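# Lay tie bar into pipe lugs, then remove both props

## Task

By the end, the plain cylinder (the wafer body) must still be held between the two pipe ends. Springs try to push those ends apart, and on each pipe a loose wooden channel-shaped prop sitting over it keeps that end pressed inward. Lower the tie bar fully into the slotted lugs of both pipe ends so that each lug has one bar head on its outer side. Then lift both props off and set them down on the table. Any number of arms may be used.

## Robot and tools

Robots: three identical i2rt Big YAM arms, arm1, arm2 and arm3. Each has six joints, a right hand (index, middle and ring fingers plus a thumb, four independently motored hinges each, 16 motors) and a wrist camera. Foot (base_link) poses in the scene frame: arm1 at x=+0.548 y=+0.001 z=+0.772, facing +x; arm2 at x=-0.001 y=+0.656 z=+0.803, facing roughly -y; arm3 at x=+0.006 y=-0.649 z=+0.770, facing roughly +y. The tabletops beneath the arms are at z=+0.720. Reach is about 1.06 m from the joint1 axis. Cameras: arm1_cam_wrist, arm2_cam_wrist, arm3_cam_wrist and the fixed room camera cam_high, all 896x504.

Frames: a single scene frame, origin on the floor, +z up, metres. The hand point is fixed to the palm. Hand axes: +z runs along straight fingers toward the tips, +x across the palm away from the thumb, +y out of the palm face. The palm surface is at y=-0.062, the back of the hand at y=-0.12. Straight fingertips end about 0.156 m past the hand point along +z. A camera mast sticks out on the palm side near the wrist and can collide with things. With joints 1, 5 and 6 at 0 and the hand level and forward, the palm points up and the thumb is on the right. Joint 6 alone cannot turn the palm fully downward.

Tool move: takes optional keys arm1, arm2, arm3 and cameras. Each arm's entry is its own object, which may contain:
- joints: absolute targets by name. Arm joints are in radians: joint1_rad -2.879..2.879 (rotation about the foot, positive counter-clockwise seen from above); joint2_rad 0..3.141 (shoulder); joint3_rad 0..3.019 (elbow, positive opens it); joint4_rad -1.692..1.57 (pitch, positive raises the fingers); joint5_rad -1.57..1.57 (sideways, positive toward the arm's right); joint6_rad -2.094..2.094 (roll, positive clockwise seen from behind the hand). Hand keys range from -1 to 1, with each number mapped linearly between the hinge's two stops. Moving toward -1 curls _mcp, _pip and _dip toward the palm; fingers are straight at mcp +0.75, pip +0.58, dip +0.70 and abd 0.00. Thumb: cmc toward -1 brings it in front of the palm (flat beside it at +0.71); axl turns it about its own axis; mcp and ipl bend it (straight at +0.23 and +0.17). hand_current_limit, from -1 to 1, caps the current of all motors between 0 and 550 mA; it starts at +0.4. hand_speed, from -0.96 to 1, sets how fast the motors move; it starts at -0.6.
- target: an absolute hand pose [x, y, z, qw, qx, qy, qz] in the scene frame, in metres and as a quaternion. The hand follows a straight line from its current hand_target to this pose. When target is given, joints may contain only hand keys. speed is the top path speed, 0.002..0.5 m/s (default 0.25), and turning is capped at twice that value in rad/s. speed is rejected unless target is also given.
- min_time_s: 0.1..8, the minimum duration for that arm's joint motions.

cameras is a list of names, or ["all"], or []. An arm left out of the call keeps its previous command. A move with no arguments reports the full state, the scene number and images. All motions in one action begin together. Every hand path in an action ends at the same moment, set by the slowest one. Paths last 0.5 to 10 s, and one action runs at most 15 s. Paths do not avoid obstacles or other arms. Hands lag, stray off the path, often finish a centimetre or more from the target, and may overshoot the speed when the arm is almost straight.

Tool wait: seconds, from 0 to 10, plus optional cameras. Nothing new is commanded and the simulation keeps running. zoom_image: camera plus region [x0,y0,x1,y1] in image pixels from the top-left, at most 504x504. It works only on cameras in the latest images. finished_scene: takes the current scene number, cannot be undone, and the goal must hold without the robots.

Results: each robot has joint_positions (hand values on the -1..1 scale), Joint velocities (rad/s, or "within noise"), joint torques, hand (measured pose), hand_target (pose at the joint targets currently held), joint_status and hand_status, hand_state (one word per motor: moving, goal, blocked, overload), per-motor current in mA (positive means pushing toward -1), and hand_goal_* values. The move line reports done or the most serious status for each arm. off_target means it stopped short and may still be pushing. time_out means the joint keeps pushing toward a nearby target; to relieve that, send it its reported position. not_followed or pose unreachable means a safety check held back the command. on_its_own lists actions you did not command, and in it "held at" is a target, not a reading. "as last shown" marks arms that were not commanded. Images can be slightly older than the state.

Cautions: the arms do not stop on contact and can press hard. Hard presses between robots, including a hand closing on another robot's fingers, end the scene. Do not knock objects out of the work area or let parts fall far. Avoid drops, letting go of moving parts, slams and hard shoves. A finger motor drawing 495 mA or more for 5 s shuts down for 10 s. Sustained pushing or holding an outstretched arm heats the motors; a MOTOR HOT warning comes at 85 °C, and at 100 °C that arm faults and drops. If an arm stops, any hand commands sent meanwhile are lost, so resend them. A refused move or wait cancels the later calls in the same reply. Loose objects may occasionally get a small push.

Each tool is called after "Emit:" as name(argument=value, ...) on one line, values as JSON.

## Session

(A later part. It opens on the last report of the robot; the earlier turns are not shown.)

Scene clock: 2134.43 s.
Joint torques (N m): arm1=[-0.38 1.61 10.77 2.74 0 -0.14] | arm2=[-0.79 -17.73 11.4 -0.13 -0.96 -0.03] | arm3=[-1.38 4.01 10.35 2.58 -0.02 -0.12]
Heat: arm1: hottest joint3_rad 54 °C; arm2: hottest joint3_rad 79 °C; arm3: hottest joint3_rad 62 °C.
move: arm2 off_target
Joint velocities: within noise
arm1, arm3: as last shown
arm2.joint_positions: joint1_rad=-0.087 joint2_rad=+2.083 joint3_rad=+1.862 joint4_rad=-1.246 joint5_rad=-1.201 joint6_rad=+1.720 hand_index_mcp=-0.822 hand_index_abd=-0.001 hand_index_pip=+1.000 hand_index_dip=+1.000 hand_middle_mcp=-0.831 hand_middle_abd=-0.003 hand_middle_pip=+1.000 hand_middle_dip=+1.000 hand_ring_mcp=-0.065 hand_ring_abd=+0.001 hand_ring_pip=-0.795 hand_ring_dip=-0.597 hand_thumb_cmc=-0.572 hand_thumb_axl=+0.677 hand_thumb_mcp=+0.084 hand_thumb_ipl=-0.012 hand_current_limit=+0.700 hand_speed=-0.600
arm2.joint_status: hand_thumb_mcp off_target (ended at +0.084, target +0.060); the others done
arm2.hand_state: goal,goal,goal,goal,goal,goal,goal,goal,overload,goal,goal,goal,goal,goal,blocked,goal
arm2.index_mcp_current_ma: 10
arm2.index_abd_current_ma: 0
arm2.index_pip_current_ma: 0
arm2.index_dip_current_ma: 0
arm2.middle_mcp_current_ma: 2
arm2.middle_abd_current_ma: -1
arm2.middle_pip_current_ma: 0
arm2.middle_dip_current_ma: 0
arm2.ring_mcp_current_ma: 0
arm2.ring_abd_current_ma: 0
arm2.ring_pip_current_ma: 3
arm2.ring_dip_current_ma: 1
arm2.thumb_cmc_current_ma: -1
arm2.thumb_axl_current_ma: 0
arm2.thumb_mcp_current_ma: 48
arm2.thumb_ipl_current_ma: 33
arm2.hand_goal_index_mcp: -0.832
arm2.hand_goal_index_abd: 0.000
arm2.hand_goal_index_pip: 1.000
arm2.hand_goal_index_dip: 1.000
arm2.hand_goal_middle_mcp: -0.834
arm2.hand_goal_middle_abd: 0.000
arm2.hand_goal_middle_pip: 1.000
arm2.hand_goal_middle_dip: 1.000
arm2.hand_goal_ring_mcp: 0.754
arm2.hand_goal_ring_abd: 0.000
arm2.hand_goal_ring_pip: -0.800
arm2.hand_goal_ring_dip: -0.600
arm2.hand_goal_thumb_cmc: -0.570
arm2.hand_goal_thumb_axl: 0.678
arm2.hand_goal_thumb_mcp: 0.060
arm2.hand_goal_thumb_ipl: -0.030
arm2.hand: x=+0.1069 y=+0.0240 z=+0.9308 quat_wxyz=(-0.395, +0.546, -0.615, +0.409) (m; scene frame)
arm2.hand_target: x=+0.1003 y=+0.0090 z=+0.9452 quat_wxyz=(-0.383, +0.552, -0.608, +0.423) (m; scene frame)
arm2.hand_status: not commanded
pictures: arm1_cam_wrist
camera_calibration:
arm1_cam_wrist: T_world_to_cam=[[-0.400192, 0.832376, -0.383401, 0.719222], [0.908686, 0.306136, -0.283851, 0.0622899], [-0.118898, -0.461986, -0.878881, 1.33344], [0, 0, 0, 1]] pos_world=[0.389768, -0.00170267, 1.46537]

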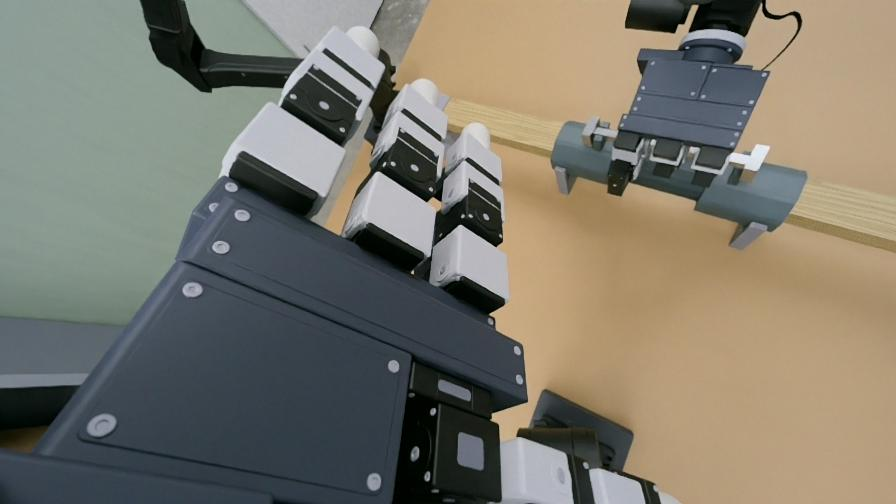

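Emit:
move(arm2={"joints":{"hand_index_mcp":-0.80,"hand_middle_mcp":-0.80,"hand_thumb_mcp":0.16,"hand_thumb_ipl":0.09}}, cameras=["arm1_cam_wrist"])

Emit:
zoom_image(camera="arm1_cam_wrist", region=[725, 135, 775, 190])

Emit:
move(arm2={"target":[0.1070,0.018,0.985,-0.38368,0.55217,-0.60789,0.42240],"speed":0.08}, cameras=["arm1_cam_wrist","arm3_cam_wrist","cam_high"])

Emit:
zoom_image(camera="arm3_cam_wrist", region=[710, 20, 830, 170])

Scene clock: 2182.90 s.
Joint torques (N m): arm1=[1.26 1.67 10.91 2.85 0.01 -0.05] | arm2=[-0.79 -17.61 11.37 -0.14 -0.96 -0.03] | arm3=[-1.44 3.9 10.37 2.59 -0.02 -0.13]
Heat: arm1: hottest joint3_rad 54 °C; arm2: hottest joint3_rad 80 °C; arm3: hottest joint3_rad 62 °C.
move: arm2 done
Joint velocities: within noise
arm1, arm3: as last shown
arm2.joint_positions: joint1_rad=-0.087 joint2_rad=+2.083 joint3_rad=+1.862 joint4_rad=-1.246 joint5_rad=-1.201 joint6_rad=+1.720 hand_index_mcp=-0.797 hand_index_abd=-0.001 hand_index_pip=+1.000 hand_index_dip=+1.000 hand_middle_mcp=-0.797 hand_middle_abd=-0.003 hand_middle_pip=+1.000 hand_middle_dip=+1.000 hand_ring_mcp=-0.065 hand_ring_abd=+0.001 hand_ring_pip=-0.795 hand_ring_dip=-0.597 hand_thumb_cmc=-0.572 hand_thumb_axl=+0.677 hand_thumb_mcp=+0.157 hand_thumb_ipl=+0.087 hand_current_limit=+0.700 hand_speed=-0.600
arm2.joint_status: all done
arm2.hand_state: goal,goal,goal,goal,goal,goal,goal,goal,overload,goal,goal,goal,goal,goal,goal,goal
arm2.index_mcp_current_ma: 1
arm2.index_abd_current_ma: 0
arm2.index_pip_current_ma: 0
arm2.index_dip_current_ma: 0
arm2.middle_mcp_current_ma: 1
arm2.middle_abd_current_ma: -1
arm2.middle_pip_current_ma: 0
arm2.middle_dip_current_ma: 0
arm2.ring_mcp_current_ma: 0
arm2.ring_abd_current_ma: 0
arm2.ring_pip_current_ma: 3
arm2.ring_dip_current_ma: 1
arm2.thumb_cmc_current_ma: -1
arm2.thumb_axl_current_ma: 0
arm2.thumb_mcp_current_ma: -3
arm2.thumb_ipl_current_ma: -2
arm2.hand_goal_index_mcp: -0.800
arm2.hand_goal_index_abd: 0.000
arm2.hand_goal_index_pip: 1.000
arm2.hand_goal_index_dip: 1.000
arm2.hand_goal_middle_mcp: -0.800
arm2.hand_goal_middle_abd: 0.000
arm2.hand_goal_middle_pip: 1.000
arm2.hand_goal_middle_dip: 1.000
arm2.hand_goal_ring_mcp: 0.754
arm2.hand_goal_ring_abd: 0.000
arm2.hand_goal_ring_pip: -0.800
arm2.hand_goal_ring_dip: -0.600
arm2.hand_goal_thumb_cmc: -0.570
arm2.hand_goal_thumb_axl: 0.678
arm2.hand_goal_thumb_mcp: 0.160
arm2.hand_goal_thumb_ipl: 0.090
arm2.hand: x=+0.1069 y=+0.0240 z=+0.9308 quat_wxyz=(-0.395, +0.546, -0.615, +0.409) (m; scene frame)
arm2.hand_target: x=+0.1003 y=+0.0090 z=+0.9452 quat_wxyz=(-0.383, +0.552, -0.608, +0.423) (m; scene frame)
arm2.hand_status: not commanded
pictures: arm1_cam_wrist
camera_calibration:
arm1_cam_wrist: T_world_to_cam=[[-0.400192, 0.832376, -0.383401, 0.719222], [0.908686, 0.306136, -0.283851, 0.0622899], [-0.118898, -0.461986, -0.878881, 1.33344], [0, 0, 0, 1]] pos_world=[0.389768, -0.00170267, 1.46537]

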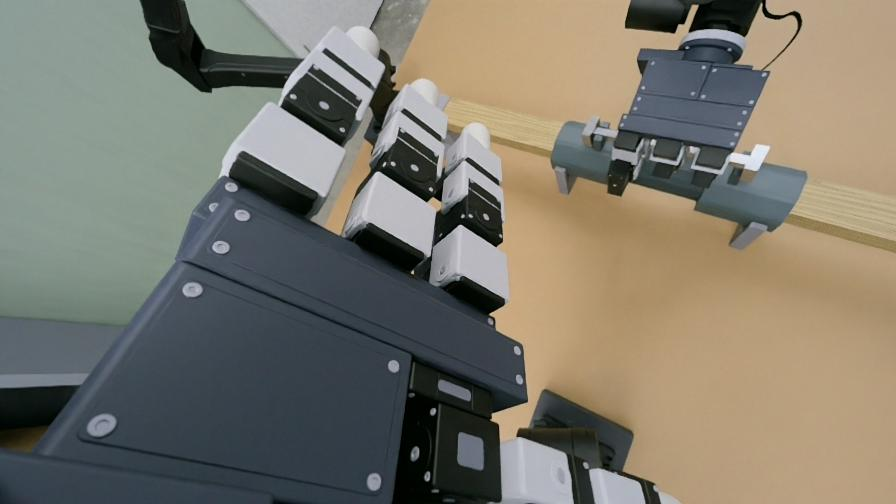

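Scaled by 9.164 from the camera's 896x504 image, which has a finer 1280x720 frame.

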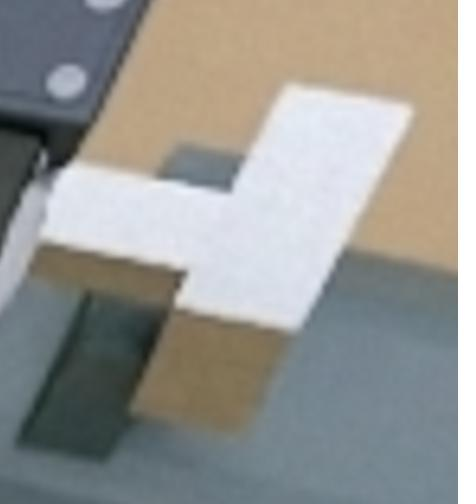

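Scene clock: 2184.20 s.
Joint torques (N m): arm1=[-0.15 2.55 10.69 2.77 0.01 -0.04] | arm2=[0.15 -19.66 11.4 -0.2 -0.93 0.17] | arm3=[-1.44 4.01 10.39 2.59 -0.01 -0.13]
Heat: arm1: hottest joint3_rad 54 °C; arm2: hottest joint3_rad 79 °C; arm3: hottest joint3_rad 62 °C.
move: arm2 off_target
Joint velocities: within noise
arm1, arm3: as last shown
arm2.joint_positions: joint1_rad=-0.087 joint2_rad=+2.058 joint3_rad=+1.880 joint4_rad=-1.293 joint5_rad=-1.201 joint6_rad=+1.725 hand_index_mcp=-0.797 hand_index_abd=-0.001 hand_index_pip=+1.000 hand_index_dip=+1.000 hand_middle_mcp=-0.797 hand_middle_abd=-0.003 hand_middle_pip=+1.000 hand_middle_dip=+1.000 hand_ring_mcp=-0.065 hand_ring_abd=+0.001 hand_ring_pip=-0.795 hand_ring_dip=-0.597 hand_thumb_cmc=-0.572 hand_thumb_axl=+0.677 hand_thumb_mcp=+0.157 hand_thumb_ipl=+0.087 hand_current_limit=+0.700 hand_speed=-0.600
arm2.joint_status: not commanded
arm2.hand_state: goal,goal,goal,goal,goal,goal,goal,goal,overload,goal,goal,goal,goal,goal,goal,goal
arm2.index_mcp_current_ma: 1
arm2.index_abd_current_ma: 0
arm2.index_pip_current_ma: 0
arm2.index_dip_current_ma: 0
arm2.middle_mcp_current_ma: 1
arm2.middle_abd_current_ma: -1
arm2.middle_pip_current_ma: 0
arm2.middle_dip_current_ma: 0
arm2.ring_mcp_current_ma: 0
arm2.ring_abd_current_ma: 0
arm2.ring_pip_current_ma: 3
arm2.ring_dip_current_ma: 1
arm2.thumb_cmc_current_ma: -1
arm2.thumb_axl_current_ma: 0
arm2.thumb_mcp_current_ma: -3
arm2.thumb_ipl_current_ma: -2
arm2.hand_goal_index_mcp: -0.800
arm2.hand_goal_index_abd: 0.000
arm2.hand_goal_index_pip: 1.000
arm2.hand_goal_index_dip: 1.000
arm2.hand_goal_middle_mcp: -0.800
arm2.hand_goal_middle_abd: 0.000
arm2.hand_goal_middle_pip: 1.000
arm2.hand_goal_middle_dip: 1.000
arm2.hand_goal_ring_mcp: 0.754
arm2.hand_goal_ring_abd: 0.000
arm2.hand_goal_ring_pip: -0.800
arm2.hand_goal_ring_dip: -0.600
arm2.hand_goal_thumb_cmc: -0.570
arm2.hand_goal_thumb_axl: 0.678
arm2.hand_goal_thumb_mcp: 0.160
arm2.hand_goal_thumb_ipl: 0.090
arm2.hand: x=+0.1070 y=+0.0295 z=+0.9530 quat_wxyz=(-0.398, +0.544, -0.617, +0.407) (m; scene frame)
arm2.hand_target: x=+0.1069 y=+0.0195 z=+0.9850 quat_wxyz=(-0.383, +0.552, -0.608, +0.423) (m; scene frame)
arm2.hand_status: off_target (0.034 m and 2.8 deg from the pose sent, 0.055 m and 2.2 deg at the start)
pictures: arm1_cam_wrist, arm3_cam_wrist, cam_high
camera_calibration:
arm1_cam_wrist: T_world_to_cam=[[-0.400192, 0.832376, -0.383401, 0.719222], [0.908686, 0.306136, -0.283851, 0.0622899], [-0.118898, -0.461986, -0.878881, 1.33344], [0, 0, 0, 1]] pos_world=[0.389768, -0.00170267, 1.46537]
arm3_cam_wrist: T_world_to_cam=[[0.810214, 0.325278, -0.487593, 0.855092], [0.213913, -0.938597, -0.270695, -0.0694927], [-0.545705, 0.115019, -0.830046, 1.27389], [0, 0, 0, 1]] pos_world=[0.0172263, -0.489889, 1.45551]

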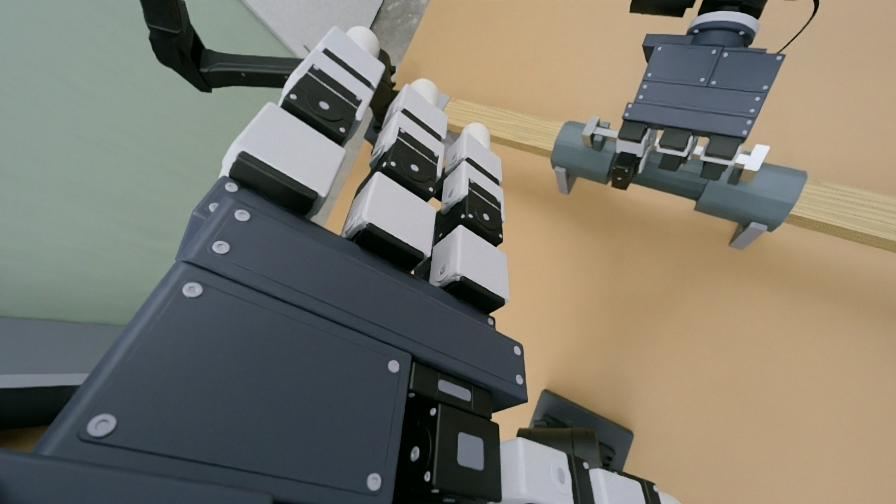

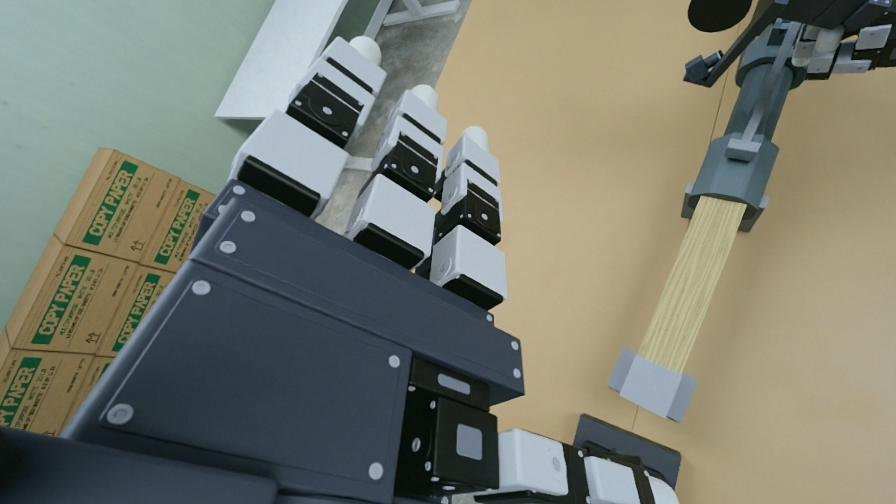

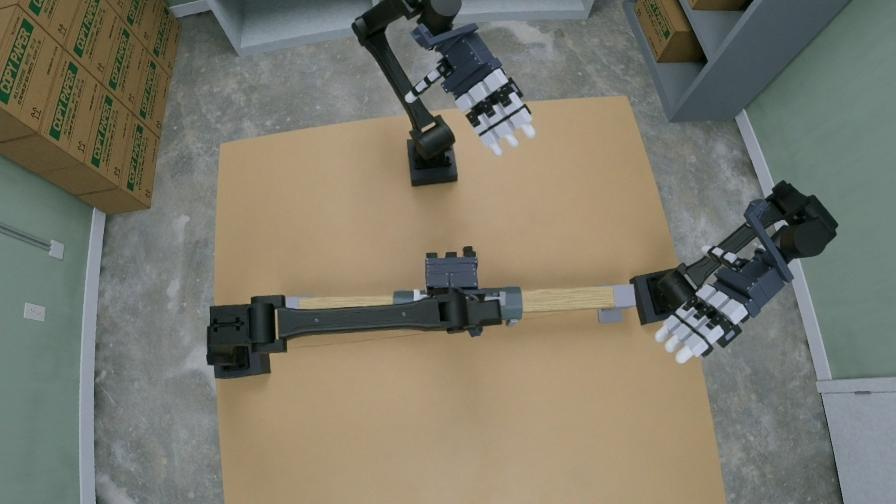

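Scaled by 3.360 from the camera's 896x504 image, which has a finer 1280x720 frame.

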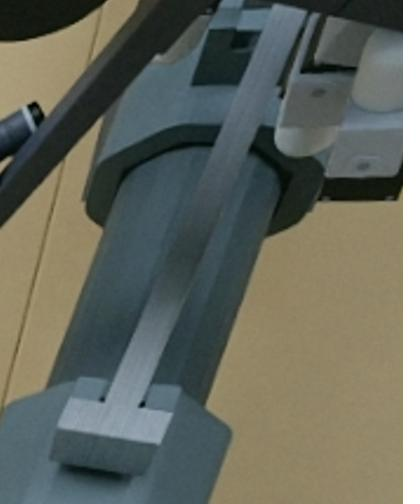

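Emit:
zoom_image(camera="arm3_cam_wrist", region=[750, 0, 830, 70])

Emit:
zoom_image(camera="arm1_cam_wrist", region=[700, 120, 800, 200])

Emit:
zoom_image(camera="cam_high", region=[385, 270, 435, 330])

Scaled by 6.300 from the camera's 896x504 image, which has a finer 1280x720 frame.

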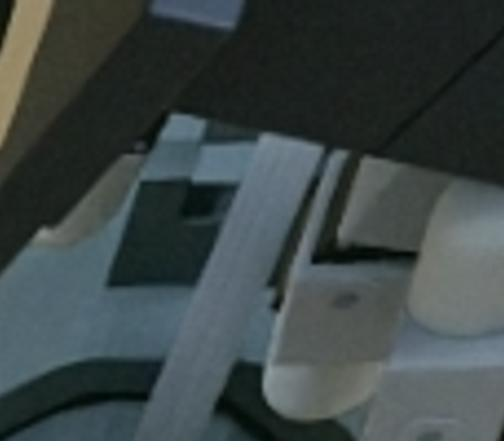

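Scaled by 5.040 from the camera's 896x504 image, which has a finer 1280x720 frame.

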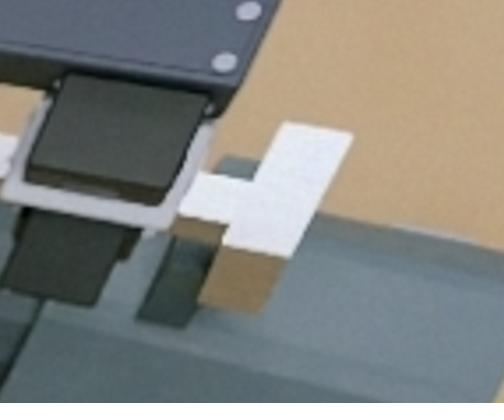

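Scaled by 8.400 from the camera's 896x504 image, which has a finer 1280x720 frame.

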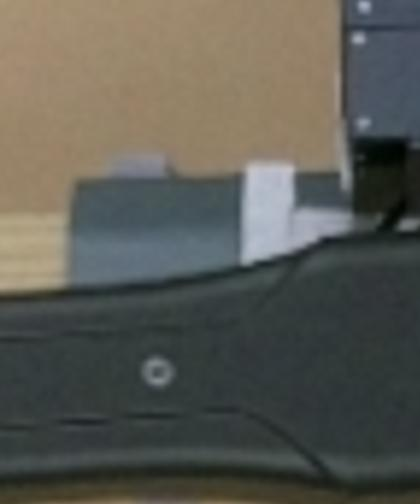

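Emit:
move(arm2={"target":[0.1095,-0.0190,0.960,-0.37437,0.53877,-0.61979,0.43067],"speed":0.1,"joints":{"hand_thumb_mcp":0.2,"hand_thumb_ipl":0.14}})

Emit:
move(arm2={"target":[0.1095,-0.0190,0.922,-0.37437,0.53877,-0.61979,0.43067],"speed":0.06}, cameras=["arm1_cam_wrist","arm2_cam_wrist","arm3_cam_wrist","cam_high"])

Emit:
zoom_image(camera="arm3_cam_wrist", region=[710, 0, 850, 170])

Emit:
zoom_image(camera="arm1_cam_wrist", region=[540, 90, 800, 220])

Scene clock: 2293.87 s.
Joint torques (N m): arm1=[0.62 1.38 10.73 2.92 0.05 -0.08] | arm2=[0.56 -17.96 11.22 1.07 -0.74 0.18] | arm3=[-1.44 3.9 10.37 2.58 -0.02 -0.12]
Heat: arm1: hottest joint3_rad 54 °C; arm2: hottest joint3_rad 74 °C; arm3: hottest joint3_rad 62 °C.
move: arm2 off_target
Joint velocities: within noise
arm1, arm3: as last shown
arm2.joint_positions: joint1_rad=-0.087 joint2_rad=+2.109 joint3_rad=+1.945 joint4_rad=-1.183 joint5_rad=-1.194 joint6_rad=+1.852 hand_index_mcp=-0.797 hand_index_abd=-0.001 hand_index_pip=+1.000 hand_index_dip=+1.000 hand_middle_mcp=-0.797 hand_middle_abd=-0.003 hand_middle_pip=+1.000 hand_middle_dip=+1.000 hand_ring_mcp=-0.065 hand_ring_abd=+0.001 hand_ring_pip=-0.795 hand_ring_dip=-0.597 hand_thumb_cmc=-0.572 hand_thumb_axl=+0.677 hand_thumb_mcp=+0.196 hand_thumb_ipl=+0.137 hand_current_limit=+0.700 hand_speed=-0.600
arm2.joint_status: all done
arm2.hand_state: goal,goal,goal,goal,goal,goal,goal,goal,overload,goal,goal,goal,goal,goal,goal,goal
arm2.index_mcp_current_ma: 1
arm2.index_abd_current_ma: 0
arm2.index_pip_current_ma: 0
arm2.index_dip_current_ma: 0
arm2.middle_mcp_current_ma: 1
arm2.middle_abd_current_ma: -1
arm2.middle_pip_current_ma: 0
arm2.middle_dip_current_ma: 0
arm2.ring_mcp_current_ma: 0
arm2.ring_abd_current_ma: 0
arm2.ring_pip_current_ma: 3
arm2.ring_dip_current_ma: 1
arm2.thumb_cmc_current_ma: -1
arm2.thumb_axl_current_ma: 0
arm2.thumb_mcp_current_ma: -4
arm2.thumb_ipl_current_ma: -2
arm2.hand_goal_index_mcp: -0.800
arm2.hand_goal_index_abd: 0.000
arm2.hand_goal_index_pip: 1.000
arm2.hand_goal_index_dip: 1.000
arm2.hand_goal_middle_mcp: -0.800
arm2.hand_goal_middle_abd: 0.000
arm2.hand_goal_middle_pip: 1.000
arm2.hand_goal_middle_dip: 1.000
arm2.hand_goal_ring_mcp: 0.754
arm2.hand_goal_ring_abd: 0.000
arm2.hand_goal_ring_pip: -0.800
arm2.hand_goal_ring_dip: -0.600
arm2.hand_goal_thumb_cmc: -0.570
arm2.hand_goal_thumb_axl: 0.678
arm2.hand_goal_thumb_mcp: 0.200
arm2.hand_goal_thumb_ipl: 0.140
arm2.hand: x=+0.1068 y=-0.0024 z=+0.9472 quat_wxyz=(-0.387, +0.530, -0.628, +0.418) (m; scene frame)
arm2.hand_target: x=+0.1093 y=-0.0179 z=+0.9603 quat_wxyz=(-0.374, +0.539, -0.620, +0.431) (m; scene frame)
arm2.hand_status: off_target (0.021 m and 2.5 deg from the pose sent, 0.049 m and 3.9 deg at the start)
pictures: none

Scene clock: 2295.17 s.
Joint torques (N m): arm1=[0.67 3.14 10.63 2.91 0.02 -0.07] | arm2=[0.44 -17.73 8.05 1.14 -0.74 0.14] | arm3=[-1.49 3.96 10.37 2.59 -0.01 -0.13]
Heat: arm1: hottest joint3_rad 54 °C; arm2: hottest joint3_rad 74 °C; arm3: hottest joint3_rad 62 °C.
move: arm2 done
Joint velocities: within noise
arm1: as last shown
arm2.joint_positions: joint1_rad=-0.087 joint2_rad=+2.127 joint3_rad=+1.931 joint4_rad=-1.101 joint5_rad=-1.194 joint6_rad=+1.852 hand_index_mcp=-0.797 hand_index_abd=-0.001 hand_index_pip=+1.000 hand_index_dip=+1.000 hand_middle_mcp=-0.797 hand_middle_abd=-0.003 hand_middle_pip=+1.000 hand_middle_dip=+1.000 hand_ring_mcp=-0.065 hand_ring_abd=+0.001 hand_ring_pip=-0.795 hand_ring_dip=-0.597 hand_thumb_cmc=-0.572 hand_thumb_axl=+0.677 hand_thumb_mcp=+0.196 hand_thumb_ipl=+0.137 hand_current_limit=+0.700 hand_speed=-0.600
arm2.joint_status: not commanded
arm2.hand_state: goal,goal,goal,goal,goal,goal,goal,goal,overload,goal,goal,goal,goal,goal,goal,goal
arm2.index_mcp_current_ma: 1
arm2.index_abd_current_ma: 0
arm2.index_pip_current_ma: 0
arm2.index_dip_current_ma: 0
arm2.middle_mcp_current_ma: 1
arm2.middle_abd_current_ma: -1
arm2.middle_pip_current_ma: 0
arm2.middle_dip_current_ma: 0
arm2.ring_mcp_current_ma: 0
arm2.ring_abd_current_ma: 0
arm2.ring_pip_current_ma: 3
arm2.ring_dip_current_ma: 1
arm2.thumb_cmc_current_ma: -1
arm2.thumb_axl_current_ma: 0
arm2.thumb_mcp_current_ma: -4
arm2.thumb_ipl_current_ma: -2
arm2.hand_goal_index_mcp: -0.800
arm2.hand_goal_index_abd: 0.000
arm2.hand_goal_index_pip: 1.000
arm2.hand_goal_index_dip: 1.000
arm2.hand_goal_middle_mcp: -0.800
arm2.hand_goal_middle_abd: 0.000
arm2.hand_goal_middle_pip: 1.000
arm2.hand_goal_middle_dip: 1.000
arm2.hand_goal_ring_mcp: 0.754
arm2.hand_goal_ring_abd: 0.000
arm2.hand_goal_ring_pip: -0.800
arm2.hand_goal_ring_dip: -0.600
arm2.hand_goal_thumb_cmc: -0.570
arm2.hand_goal_thumb_axl: 0.678
arm2.hand_goal_thumb_mcp: 0.200
arm2.hand_goal_thumb_ipl: 0.140
arm2.hand: x=+0.1065 y=-0.0161 z=+0.9307 quat_wxyz=(-0.373, +0.540, -0.618, +0.433) (m; scene frame)
arm2.hand_target: x=+0.1094 y=-0.0188 z=+0.9220 quat_wxyz=(-0.374, +0.539, -0.620, +0.431) (m; scene frame)
arm2.hand_status: done (0.010 m and 0.4 deg from the pose sent, 0.030 m and 2.5 deg at the start)
arm3.joint_positions: joint1_rad=+0.443 joint2_rad=+0.524 joint3_rad=+1.325 joint4_rad=-1.149 joint5_rad=-0.043 joint6_rad=+1.166 hand_index_mcp=+0.754 hand_index_abd=+0.001 hand_index_pip=+0.577 hand_index_dip=+0.696 hand_middle_mcp=+0.754 hand_middle_abd=+0.001 hand_middle_pip=+0.577 hand_middle_dip=+0.696 hand_ring_mcp=+0.754 hand_ring_abd=+0.001 hand_ring_pip=+0.577 hand_ring_dip=+0.696 hand_thumb_cmc=+0.714 hand_thumb_axl=+0.677 hand_thumb_mcp=+0.226 hand_thumb_ipl=+0.168 hand_current_limit=+0.400 hand_speed=-0.600
arm3.joint_status: not commanded
arm3.hand_state: goal,goal,goal,goal,goal,goal,goal,goal,goal,goal,goal,goal,goal,goal,goal,goal
arm3.index_mcp_current_ma: 0
arm3.index_abd_current_ma: 0
arm3.index_pip_current_ma: 0
arm3.index_dip_current_ma: 0
arm3.middle_mcp_current_ma: 0
arm3.middle_abd_current_ma: 0
arm3.middle_pip_current_ma: 0
arm3.middle_dip_current_ma: 0
arm3.ring_mcp_current_ma: 0
arm3.ring_abd_current_ma: 0
arm3.ring_pip_current_ma: 0
arm3.ring_dip_current_ma: 0
arm3.thumb_cmc_current_ma: 0
arm3.thumb_axl_current_ma: 0
arm3.thumb_mcp_current_ma: 0
arm3.thumb_ipl_current_ma: 0
arm3.hand_goal_index_mcp: 0.754
arm3.hand_goal_index_abd: 0.000
arm3.hand_goal_index_pip: 0.576
arm3.hand_goal_index_dip: 0.696
arm3.hand_goal_middle_mcp: 0.754
arm3.hand_goal_middle_abd: 0.000
arm3.hand_goal_middle_pip: 0.576
arm3.hand_goal_middle_dip: 0.696
arm3.hand_goal_ring_mcp: 0.754
arm3.hand_goal_ring_abd: 0.000
arm3.hand_goal_ring_pip: 0.576
arm3.hand_goal_ring_dip: 0.696
arm3.hand_goal_thumb_cmc: 0.714
arm3.hand_goal_thumb_axl: 0.678
arm3.hand_goal_thumb_mcp: 0.226
arm3.hand_goal_thumb_ipl: 0.168
arm3.hand: x=-0.0297 y=-0.4101 z=+1.3519 quat_wxyz=(-0.439, +0.259, +0.773, +0.379) (m; scene frame)
arm3.hand_target: x=-0.0277 y=-0.4139 z=+1.3638 quat_wxyz=(-0.447, +0.257, +0.765, +0.386) (m; scene frame)
arm3.hand_status: not commanded
pictures: arm1_cam_wrist, arm2_cam_wrist, arm3_cam_wrist, cam_high
camera_calibration:
arm1_cam_wrist: T_world_to_cam=[[-0.400192, 0.832376, -0.383401, 0.719222], [0.908686, 0.306136, -0.283851, 0.0622899], [-0.118898, -0.461986, -0.878881, 1.33344], [0, 0, 0, 1]] pos_world=[0.389768, -0.00170267, 1.46537]
arm2_cam_wrist: T_world_to_cam=[[-0.10234, 0.780674, -0.616502, 0.633005], [-0.486674, 0.501225, 0.715488, -0.661633], [0.867569, 0.373258, 0.328638, -0.26875], [0, 0, 0, 1]] pos_world=[-0.0240583, -0.0622311, 0.95196]
arm3_cam_wrist: T_world_to_cam=[[0.810214, 0.325278, -0.487593, 0.855092], [0.213913, -0.938597, -0.270695, -0.0694927], [-0.545705, 0.115019, -0.830046, 1.27389], [0, 0, 0, 1]] pos_world=[0.0172263, -0.489889, 1.45551]

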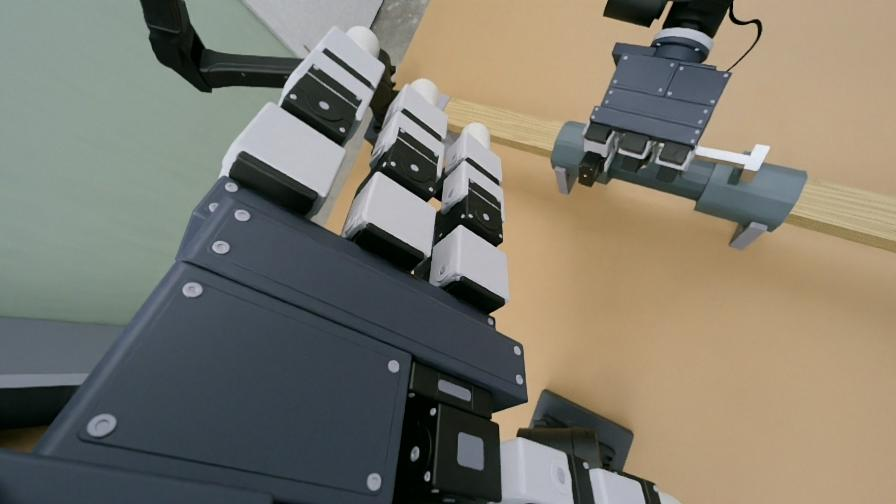

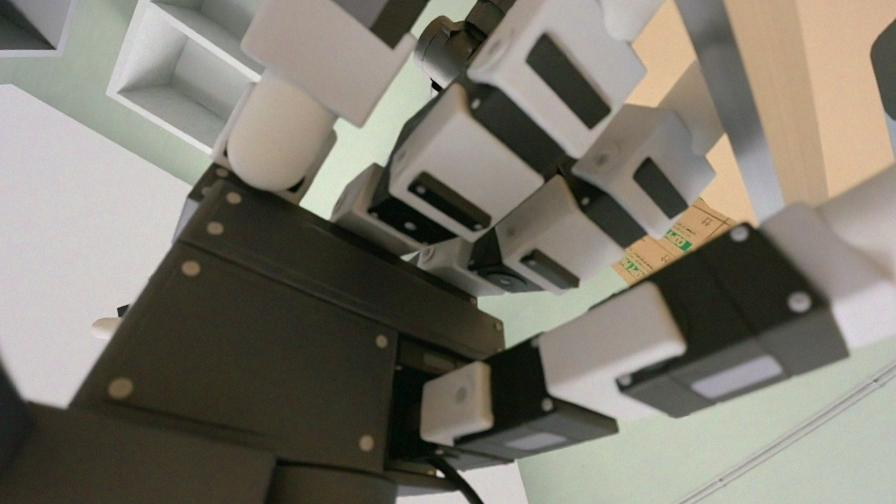

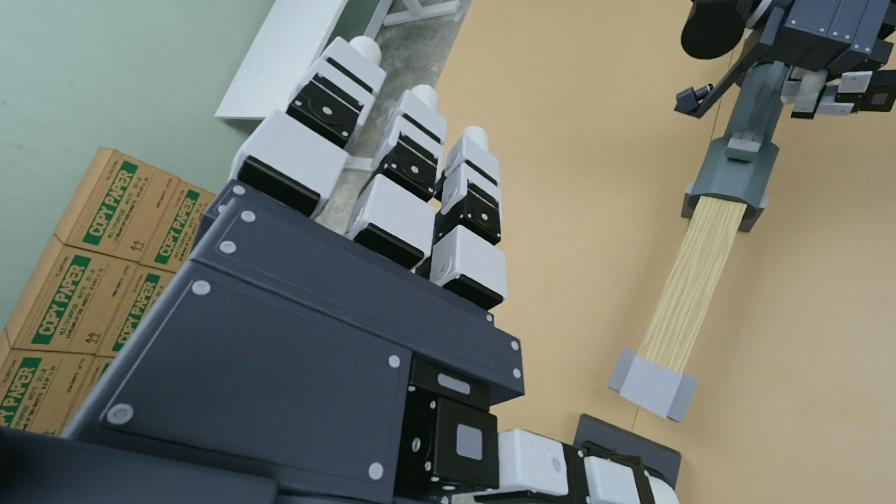

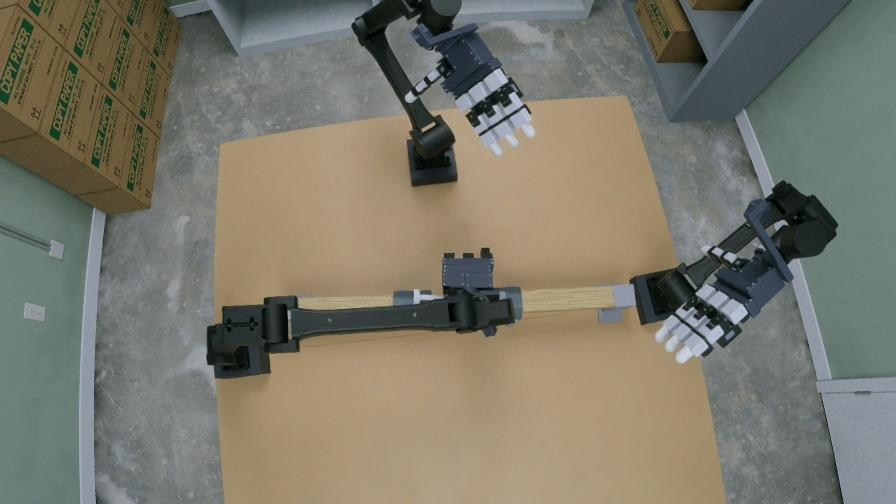

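Scaled by 2.965 from the camera's 896x504 image, which has a finer 1280x720 frame.

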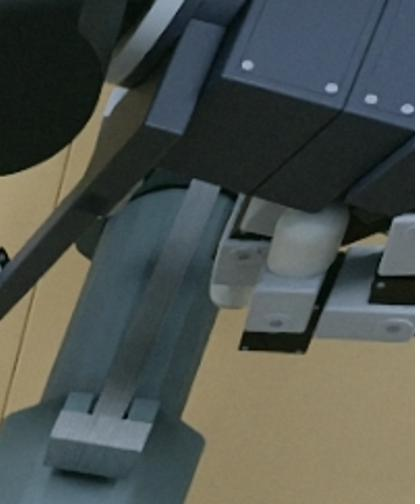

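Scaled by 1.938 from the camera's 896x504 image, which has a finer 1280x720 frame.

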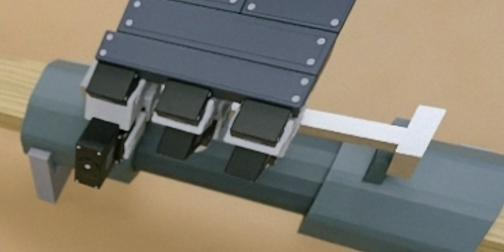

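Emit:
move(arm2={"target":[0.1095,-0.0185,0.906,-0.37437,0.53877,-0.61979,0.43067],"speed":0.04})

Emit:
move(arm2={"joints":{"hand_index_mcp":-0.95,"hand_middle_mcp":-0.95,"hand_thumb_mcp":0.0,"hand_thumb_ipl":-0.05,"hand_current_limit":0.7}}, cameras=["arm1_cam_wrist","arm3_cam_wrist"])

Emit:
zoom_image(camera="arm3_cam_wrist", region=[710, 0, 850, 170])

Emit:
zoom_image(camera="arm1_cam_wrist", region=[540, 90, 800, 220])

Scene clock: 2306.57 s.
Joint torques (N m): arm1=[0.5 1.55 10.77 2.88 -0.01 -0.08] | arm2=[0.5 -18.26 7.92 1.16 -0.74 0.13] | arm3=[-1.49 4.07 10.37 2.61 -0.01 -0.13]
Heat: arm1: hottest joint3_rad 54 °C; arm2: hottest joint3_rad 72 °C; arm3: hottest joint3_rad 62 °C.
move: arm2 off_target
Joint velocities: within noise
arm1, arm3: as last shown
arm2.joint_positions: joint1_rad=-0.087 joint2_rad=+2.135 joint3_rad=+1.906 joint4_rad=-1.065 joint5_rad=-1.194 joint6_rad=+1.852 hand_index_mcp=-0.797 hand_index_abd=-0.001 hand_index_pip=+1.000 hand_index_dip=+1.000 hand_middle_mcp=-0.797 hand_middle_abd=-0.003 hand_middle_pip=+1.000 hand_middle_dip=+1.000 hand_ring_mcp=-0.065 hand_ring_abd=+0.001 hand_ring_pip=-0.795 hand_ring_dip=-0.597 hand_thumb_cmc=-0.572 hand_thumb_axl=+0.677 hand_thumb_mcp=+0.196 hand_thumb_ipl=+0.137 hand_current_limit=+0.700 hand_speed=-0.600
arm2.joint_status: not commanded
arm2.hand_state: goal,goal,goal,goal,goal,goal,goal,goal,overload,goal,goal,goal,goal,goal,goal,goal
arm2.index_mcp_current_ma: 1
arm2.index_abd_current_ma: 0
arm2.index_pip_current_ma: 0
arm2.index_dip_current_ma: 0
arm2.middle_mcp_current_ma: 1
arm2.middle_abd_current_ma: -1
arm2.middle_pip_current_ma: 0
arm2.middle_dip_current_ma: 0
arm2.ring_mcp_current_ma: 0
arm2.ring_abd_current_ma: 0
arm2.ring_pip_current_ma: 3
arm2.ring_dip_current_ma: 1
arm2.thumb_cmc_current_ma: -1
arm2.thumb_axl_current_ma: 0
arm2.thumb_mcp_current_ma: -4
arm2.thumb_ipl_current_ma: -2
arm2.hand_goal_index_mcp: -0.800
arm2.hand_goal_index_abd: 0.000
arm2.hand_goal_index_pip: 1.000
arm2.hand_goal_index_dip: 1.000
arm2.hand_goal_middle_mcp: -0.800
arm2.hand_goal_middle_abd: 0.000
arm2.hand_goal_middle_pip: 1.000
arm2.hand_goal_middle_dip: 1.000
arm2.hand_goal_ring_mcp: 0.754
arm2.hand_goal_ring_abd: 0.000
arm2.hand_goal_ring_pip: -0.800
arm2.hand_goal_ring_dip: -0.600
arm2.hand_goal_thumb_cmc: -0.570
arm2.hand_goal_thumb_axl: 0.678
arm2.hand_goal_thumb_mcp: 0.200
arm2.hand_goal_thumb_ipl: 0.140
arm2.hand: x=+0.1066 y=-0.0161 z=+0.9165 quat_wxyz=(-0.372, +0.540, -0.617, +0.434) (m; scene frame)
arm2.hand_target: x=+0.1094 y=-0.0183 z=+0.9061 quat_wxyz=(-0.374, +0.539, -0.620, +0.431) (m; scene frame)
arm2.hand_status: off_target (0.011 m and 0.6 deg from the pose sent, 0.025 m and 0.4 deg at the start)
pictures: none

Scene clock: 2307.17 s.
Joint torques (N m): arm1=[0.03 1.32 10.88 2.73 0.04 -0.11] | arm2=[0.5 -17.73 7.95 1.14 -0.78 0.13] | arm3=[-1.44 3.96 10.39 2.56 -0.01 -0.14]
Heat: arm1: hottest joint3_rad 54 °C; arm2: hottest joint3_rad 72 °C; arm3: hottest joint3_rad 62 °C.
move: arm2 off_target
Joint velocities: within noise
arm1, arm3: as last shown
arm2.joint_positions: joint1_rad=-0.087 joint2_rad=+2.135 joint3_rad=+1.906 joint4_rad=-1.065 joint5_rad=-1.193 joint6_rad=+1.852 hand_index_mcp=-0.899 hand_index_abd=-0.001 hand_index_pip=+1.000 hand_index_dip=+1.000 hand_middle_mcp=-0.899 hand_middle_abd=-0.003 hand_middle_pip=+1.000 hand_middle_dip=+1.000 hand_ring_mcp=-0.065 hand_ring_abd=+0.001 hand_ring_pip=-0.795 hand_ring_dip=-0.597 hand_thumb_cmc=-0.571 hand_thumb_axl=+0.677 hand_thumb_mcp=+0.100 hand_thumb_ipl=+0.032 hand_current_limit=+0.700 hand_speed=-0.600
arm2.joint_status: hand_index_mcp off_target (ended at -0.899, target -0.950); hand_middle_mcp off_target (ended at -0.899, target -0.950); hand_thumb_mcp off_target (ended at +0.100, target +0.000); hand_thumb_ipl off_target (ended at +0.032, target -0.050); the others done
arm2.hand_state: blocked,goal,goal,goal,blocked,goal,goal,goal,overload,goal,goal,goal,goal,goal,blocked,blocked
arm2.index_mcp_current_ma: 109
arm2.index_abd_current_ma: 0
arm2.index_pip_current_ma: 0
arm2.index_dip_current_ma: 0
arm2.middle_mcp_current_ma: 108
arm2.middle_abd_current_ma: -1
arm2.middle_pip_current_ma: 0
arm2.middle_dip_current_ma: 0
arm2.ring_mcp_current_ma: 0
arm2.ring_abd_current_ma: 0
arm2.ring_pip_current_ma: 3
arm2.ring_dip_current_ma: 1
arm2.thumb_cmc_current_ma: 0
arm2.thumb_axl_current_ma: 0
arm2.thumb_mcp_current_ma: 398
arm2.thumb_ipl_current_ma: 312
arm2.hand_goal_index_mcp: -0.950
arm2.hand_goal_index_abd: 0.000
arm2.hand_goal_index_pip: 1.000
arm2.hand_goal_index_dip: 1.000
arm2.hand_goal_middle_mcp: -0.950
arm2.hand_goal_middle_abd: 0.000
arm2.hand_goal_middle_pip: 1.000
arm2.hand_goal_middle_dip: 1.000
arm2.hand_goal_ring_mcp: 0.754
arm2.hand_goal_ring_abd: 0.000
arm2.hand_goal_ring_pip: -0.800
arm2.hand_goal_ring_dip: -0.600
arm2.hand_goal_thumb_cmc: -0.570
arm2.hand_goal_thumb_axl: 0.678
arm2.hand_goal_thumb_mcp: 0.000
arm2.hand_goal_thumb_ipl: -0.050
arm2.hand: x=+0.1064 y=-0.0162 z=+0.9164 quat_wxyz=(-0.372, +0.541, -0.618, +0.434) (m; scene frame)
arm2.hand_target: x=+0.1094 y=-0.0183 z=+0.9062 quat_wxyz=(-0.374, +0.539, -0.620, +0.431) (m; scene frame)
arm2.hand_status: not commanded
pictures: arm1_cam_wrist, arm3_cam_wrist
camera_calibration:
arm1_cam_wrist: T_world_to_cam=[[-0.400192, 0.832376, -0.383401, 0.719222], [0.908686, 0.306136, -0.283851, 0.0622899], [-0.118898, -0.461986, -0.878881, 1.33344], [0, 0, 0, 1]] pos_world=[0.389768, -0.00170267, 1.46537]
arm3_cam_wrist: T_world_to_cam=[[0.810214, 0.325278, -0.487593, 0.855092], [0.213913, -0.938597, -0.270695, -0.0694927], [-0.545705, 0.115019, -0.830046, 1.27389], [0, 0, 0, 1]] pos_world=[0.0172263, -0.489889, 1.45551]

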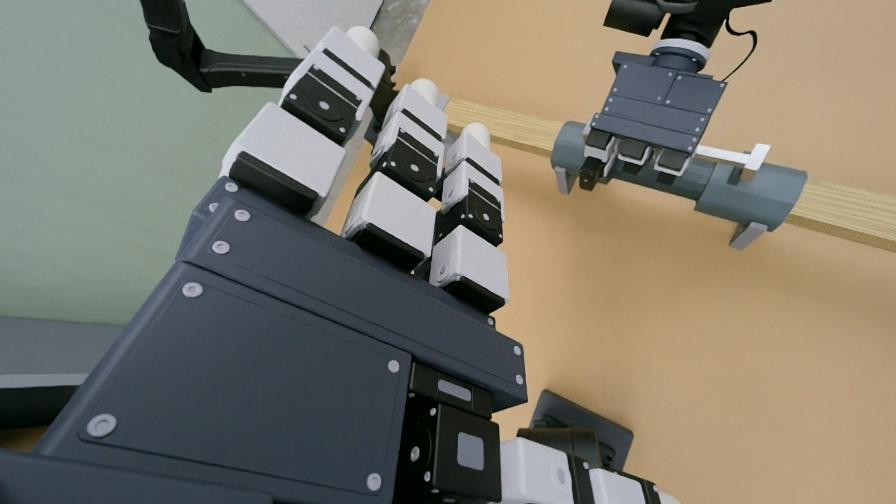

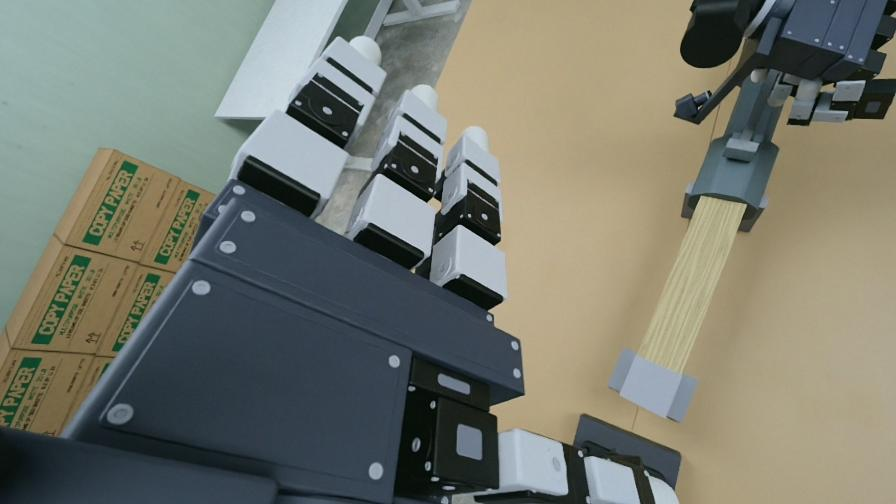

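Scaled by 2.965 from the camera's 896x504 image, which has a finer 1280x720 frame.

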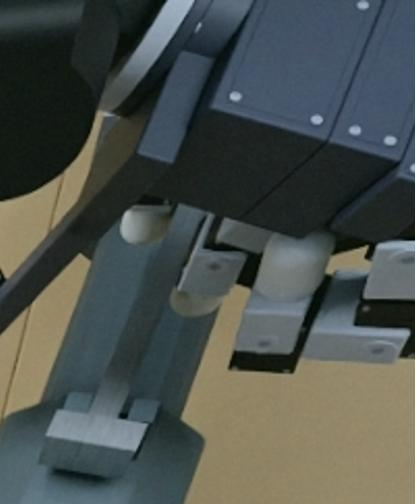

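Scaled by 1.938 from the camera's 896x504 image, which has a finer 1280x720 frame.

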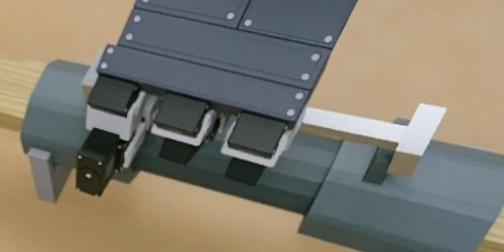

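Emit:
move(arm2={"target":[0.1095,-0.0300,0.965,-0.37437,0.53877,-0.61979,0.43067],"speed":0.06}, cameras=["arm1_cam_wrist","arm3_cam_wrist"])

Emit:
zoom_image(camera="arm3_cam_wrist", region=[710, 0, 850, 170])

Emit:
zoom_image(camera="arm1_cam_wrist", region=[540, 90, 800, 220])

Scene clock: 2316.47 s.
Joint torques (N m): arm1=[0.03 1.44 10.55 2.86 0.08 -0.11] | arm2=[0.62 -19.02 12.46 0.05 -0.93 0.16] | arm3=[-1.44 4.13 10.35 2.59 -0.01 -0.13]
Heat: arm1: hottest joint3_rad 54 °C; arm2: hottest joint3_rad 72 °C; arm3: hottest joint3_rad 62 °C.
move: arm2 off_target
Joint velocities: within noise
arm1.joint_positions: joint1_rad=+0.487 joint2_rad=+0.529 joint3_rad=+1.363 joint4_rad=-1.256 joint5_rad=-0.064 joint6_rad=+1.052 hand_index_mcp=+0.755 hand_index_abd=+0.001 hand_index_pip=+0.577 hand_index_dip=+0.696 hand_middle_mcp=+0.755 hand_middle_abd=+0.001 hand_middle_pip=+0.577 hand_middle_dip=+0.696 hand_ring_mcp=+0.756 hand_ring_abd=+0.001 hand_ring_pip=+0.577 hand_ring_dip=+0.696 hand_thumb_cmc=+0.715 hand_thumb_axl=+0.677 hand_thumb_mcp=+0.226 hand_thumb_ipl=+0.168 hand_current_limit=+0.400 hand_speed=-0.600
arm1.joint_status: not commanded
arm1.hand_state: goal,goal,goal,goal,goal,goal,goal,goal,goal,goal,goal,goal,goal,goal,goal,goal
arm1.index_mcp_current_ma: 3
arm1.index_abd_current_ma: 1
arm1.index_pip_current_ma: 1
arm1.index_dip_current_ma: 0
arm1.middle_mcp_current_ma: 3
arm1.middle_abd_current_ma: 1
arm1.middle_pip_current_ma: 1
arm1.middle_dip_current_ma: 0
arm1.ring_mcp_current_ma: 3
arm1.ring_abd_current_ma: 1
arm1.ring_pip_current_ma: 1
arm1.ring_dip_current_ma: 0
arm1.thumb_cmc_current_ma: 2
arm1.thumb_axl_current_ma: -2
arm1.thumb_mcp_current_ma: 0
arm1.thumb_ipl_current_ma: -1
arm1.hand_goal_index_mcp: 0.754
arm1.hand_goal_index_abd: 0.000
arm1.hand_goal_index_pip: 0.576
arm1.hand_goal_index_dip: 0.696
arm1.hand_goal_middle_mcp: 0.754
arm1.hand_goal_middle_abd: 0.000
arm1.hand_goal_middle_pip: 0.576
arm1.hand_goal_middle_dip: 0.696
arm1.hand_goal_ring_mcp: 0.754
arm1.hand_goal_ring_abd: 0.000
arm1.hand_goal_ring_pip: 0.576
arm1.hand_goal_ring_dip: 0.696
arm1.hand_goal_thumb_cmc: 0.714
arm1.hand_goal_thumb_axl: 0.678
arm1.hand_goal_thumb_mcp: 0.226
arm1.hand_goal_thumb_ipl: 0.168
arm1.hand: x=+0.3154 y=-0.0379 z=+1.3528 quat_wxyz=(-0.544, -0.418, +0.727, -0.017) (m; scene frame)
arm1.hand_target: x=+0.3197 y=-0.0388 z=+1.3622 quat_wxyz=(-0.554, -0.419, +0.719, -0.020) (m; scene frame)
arm1.hand_status: not commanded
arm2.joint_positions: joint1_rad=-0.087 joint2_rad=+2.140 joint3_rad=+1.990 joint4_rad=-1.180 joint5_rad=-1.189 joint6_rad=+1.860 hand_index_mcp=-0.892 hand_index_abd=-0.004 hand_index_pip=+1.000 hand_index_dip=+1.000 hand_middle_mcp=-0.893 hand_middle_abd=-0.006 hand_middle_pip=+1.000 hand_middle_dip=+1.000 hand_ring_mcp=-0.065 hand_ring_abd=+0.001 hand_ring_pip=-0.795 hand_ring_dip=-0.597 hand_thumb_cmc=-0.573 hand_thumb_axl=+0.677 hand_thumb_mcp=+0.100 hand_thumb_ipl=+0.027 hand_current_limit=+0.700 hand_speed=-0.600
arm2.joint_status: not commanded
arm2.hand_state: blocked,goal,goal,goal,blocked,goal,goal,goal,overload,goal,goal,goal,goal,goal,blocked,blocked
arm2.index_mcp_current_ma: 131
arm2.index_abd_current_ma: -2
arm2.index_pip_current_ma: 0
arm2.index_dip_current_ma: 0
arm2.middle_mcp_current_ma: 128
arm2.middle_abd_current_ma: -3
arm2.middle_pip_current_ma: 0
arm2.middle_dip_current_ma: 0
arm2.ring_mcp_current_ma: 0
arm2.ring_abd_current_ma: 0
arm2.ring_pip_current_ma: 3
arm2.ring_dip_current_ma: 1
arm2.thumb_cmc_current_ma: -1
arm2.thumb_axl_current_ma: 0
arm2.thumb_mcp_current_ma: 398
arm2.thumb_ipl_current_ma: 282
arm2.hand_goal_index_mcp: -0.950
arm2.hand_goal_index_abd: 0.000
arm2.hand_goal_index_pip: 1.000
arm2.hand_goal_index_dip: 1.000
arm2.hand_goal_middle_mcp: -0.950
arm2.hand_goal_middle_abd: 0.000
arm2.hand_goal_middle_pip: 1.000
arm2.hand_goal_middle_dip: 1.000
arm2.hand_goal_ring_mcp: 0.754
arm2.hand_goal_ring_abd: 0.000
arm2.hand_goal_ring_pip: -0.800
arm2.hand_goal_ring_dip: -0.600
arm2.hand_goal_thumb_cmc: -0.570
arm2.hand_goal_thumb_axl: 0.678
arm2.hand_goal_thumb_mcp: 0.000
arm2.hand_goal_thumb_ipl: -0.050
arm2.hand: x=+0.1058 y=-0.0153 z=+0.9440 quat_wxyz=(-0.382, +0.532, -0.628, +0.421) (m; scene frame)
arm2.hand_target: x=+0.1093 y=-0.0286 z=+0.9652 quat_wxyz=(-0.373, +0.538, -0.620, +0.432) (m; scene frame)
arm2.hand_status: off_target (0.026 m and 1.9 deg from the pose sent, 0.051 m and 0.6 deg at the start)
arm3: as last shown
pictures: arm1_cam_wrist, arm3_cam_wrist
camera_calibration:
arm1_cam_wrist: T_world_to_cam=[[-0.400192, 0.832376, -0.383401, 0.719222], [0.908686, 0.306136, -0.283851, 0.0622899], [-0.118898, -0.461986, -0.878881, 1.33344], [0, 0, 0, 1]] pos_world=[0.389768, -0.00170267, 1.46537]
arm3_cam_wrist: T_world_to_cam=[[0.810214, 0.325278, -0.487593, 0.855092], [0.213913, -0.938597, -0.270695, -0.0694927], [-0.545705, 0.115019, -0.830046, 1.27389], [0, 0, 0, 1]] pos_world=[0.0172263, -0.489889, 1.45551]

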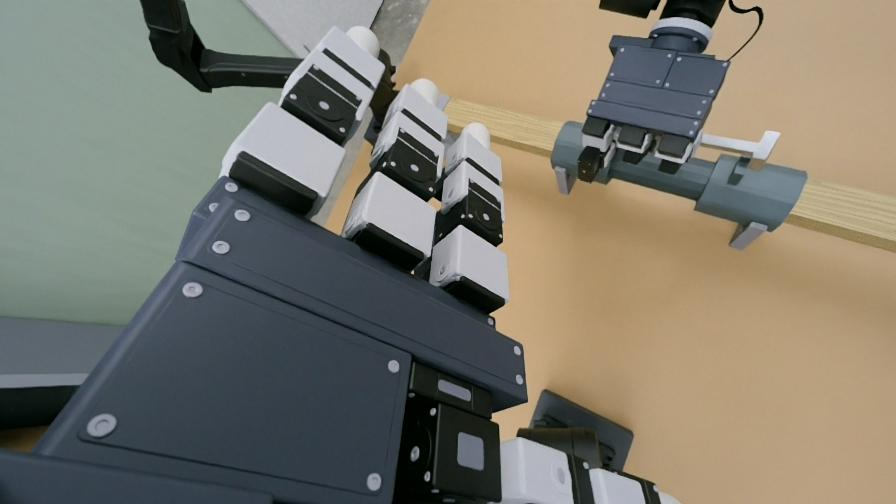

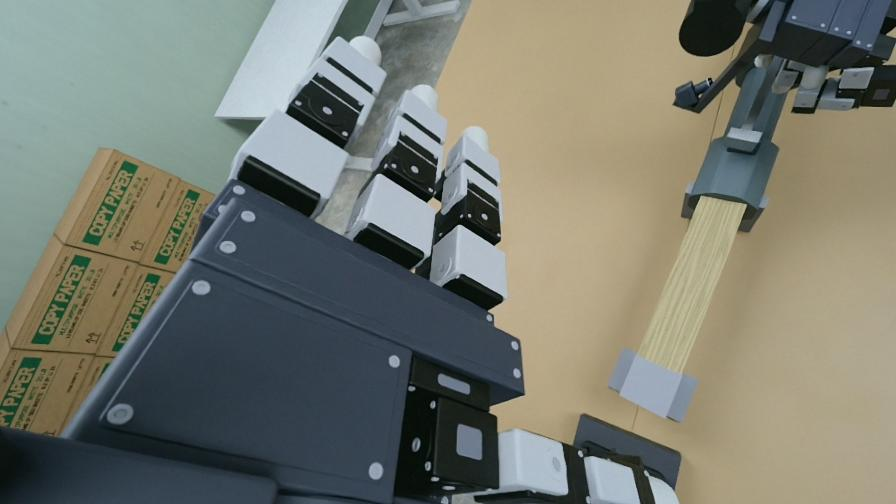

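Scaled by 2.965 from the camera's 896x504 image, which has a finer 1280x720 frame.

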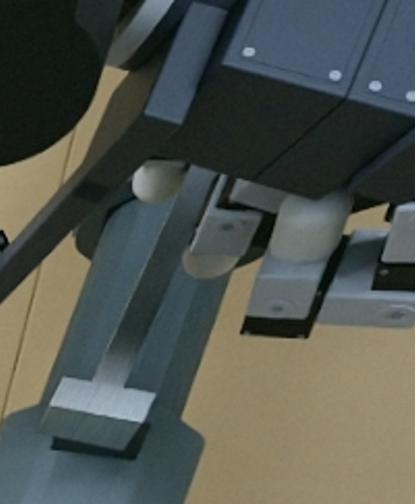

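Scaled by 1.938 from the camera's 896x504 image, which has a finer 1280x720 frame.

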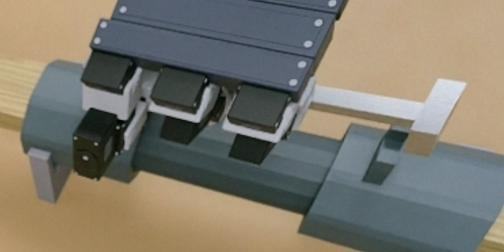

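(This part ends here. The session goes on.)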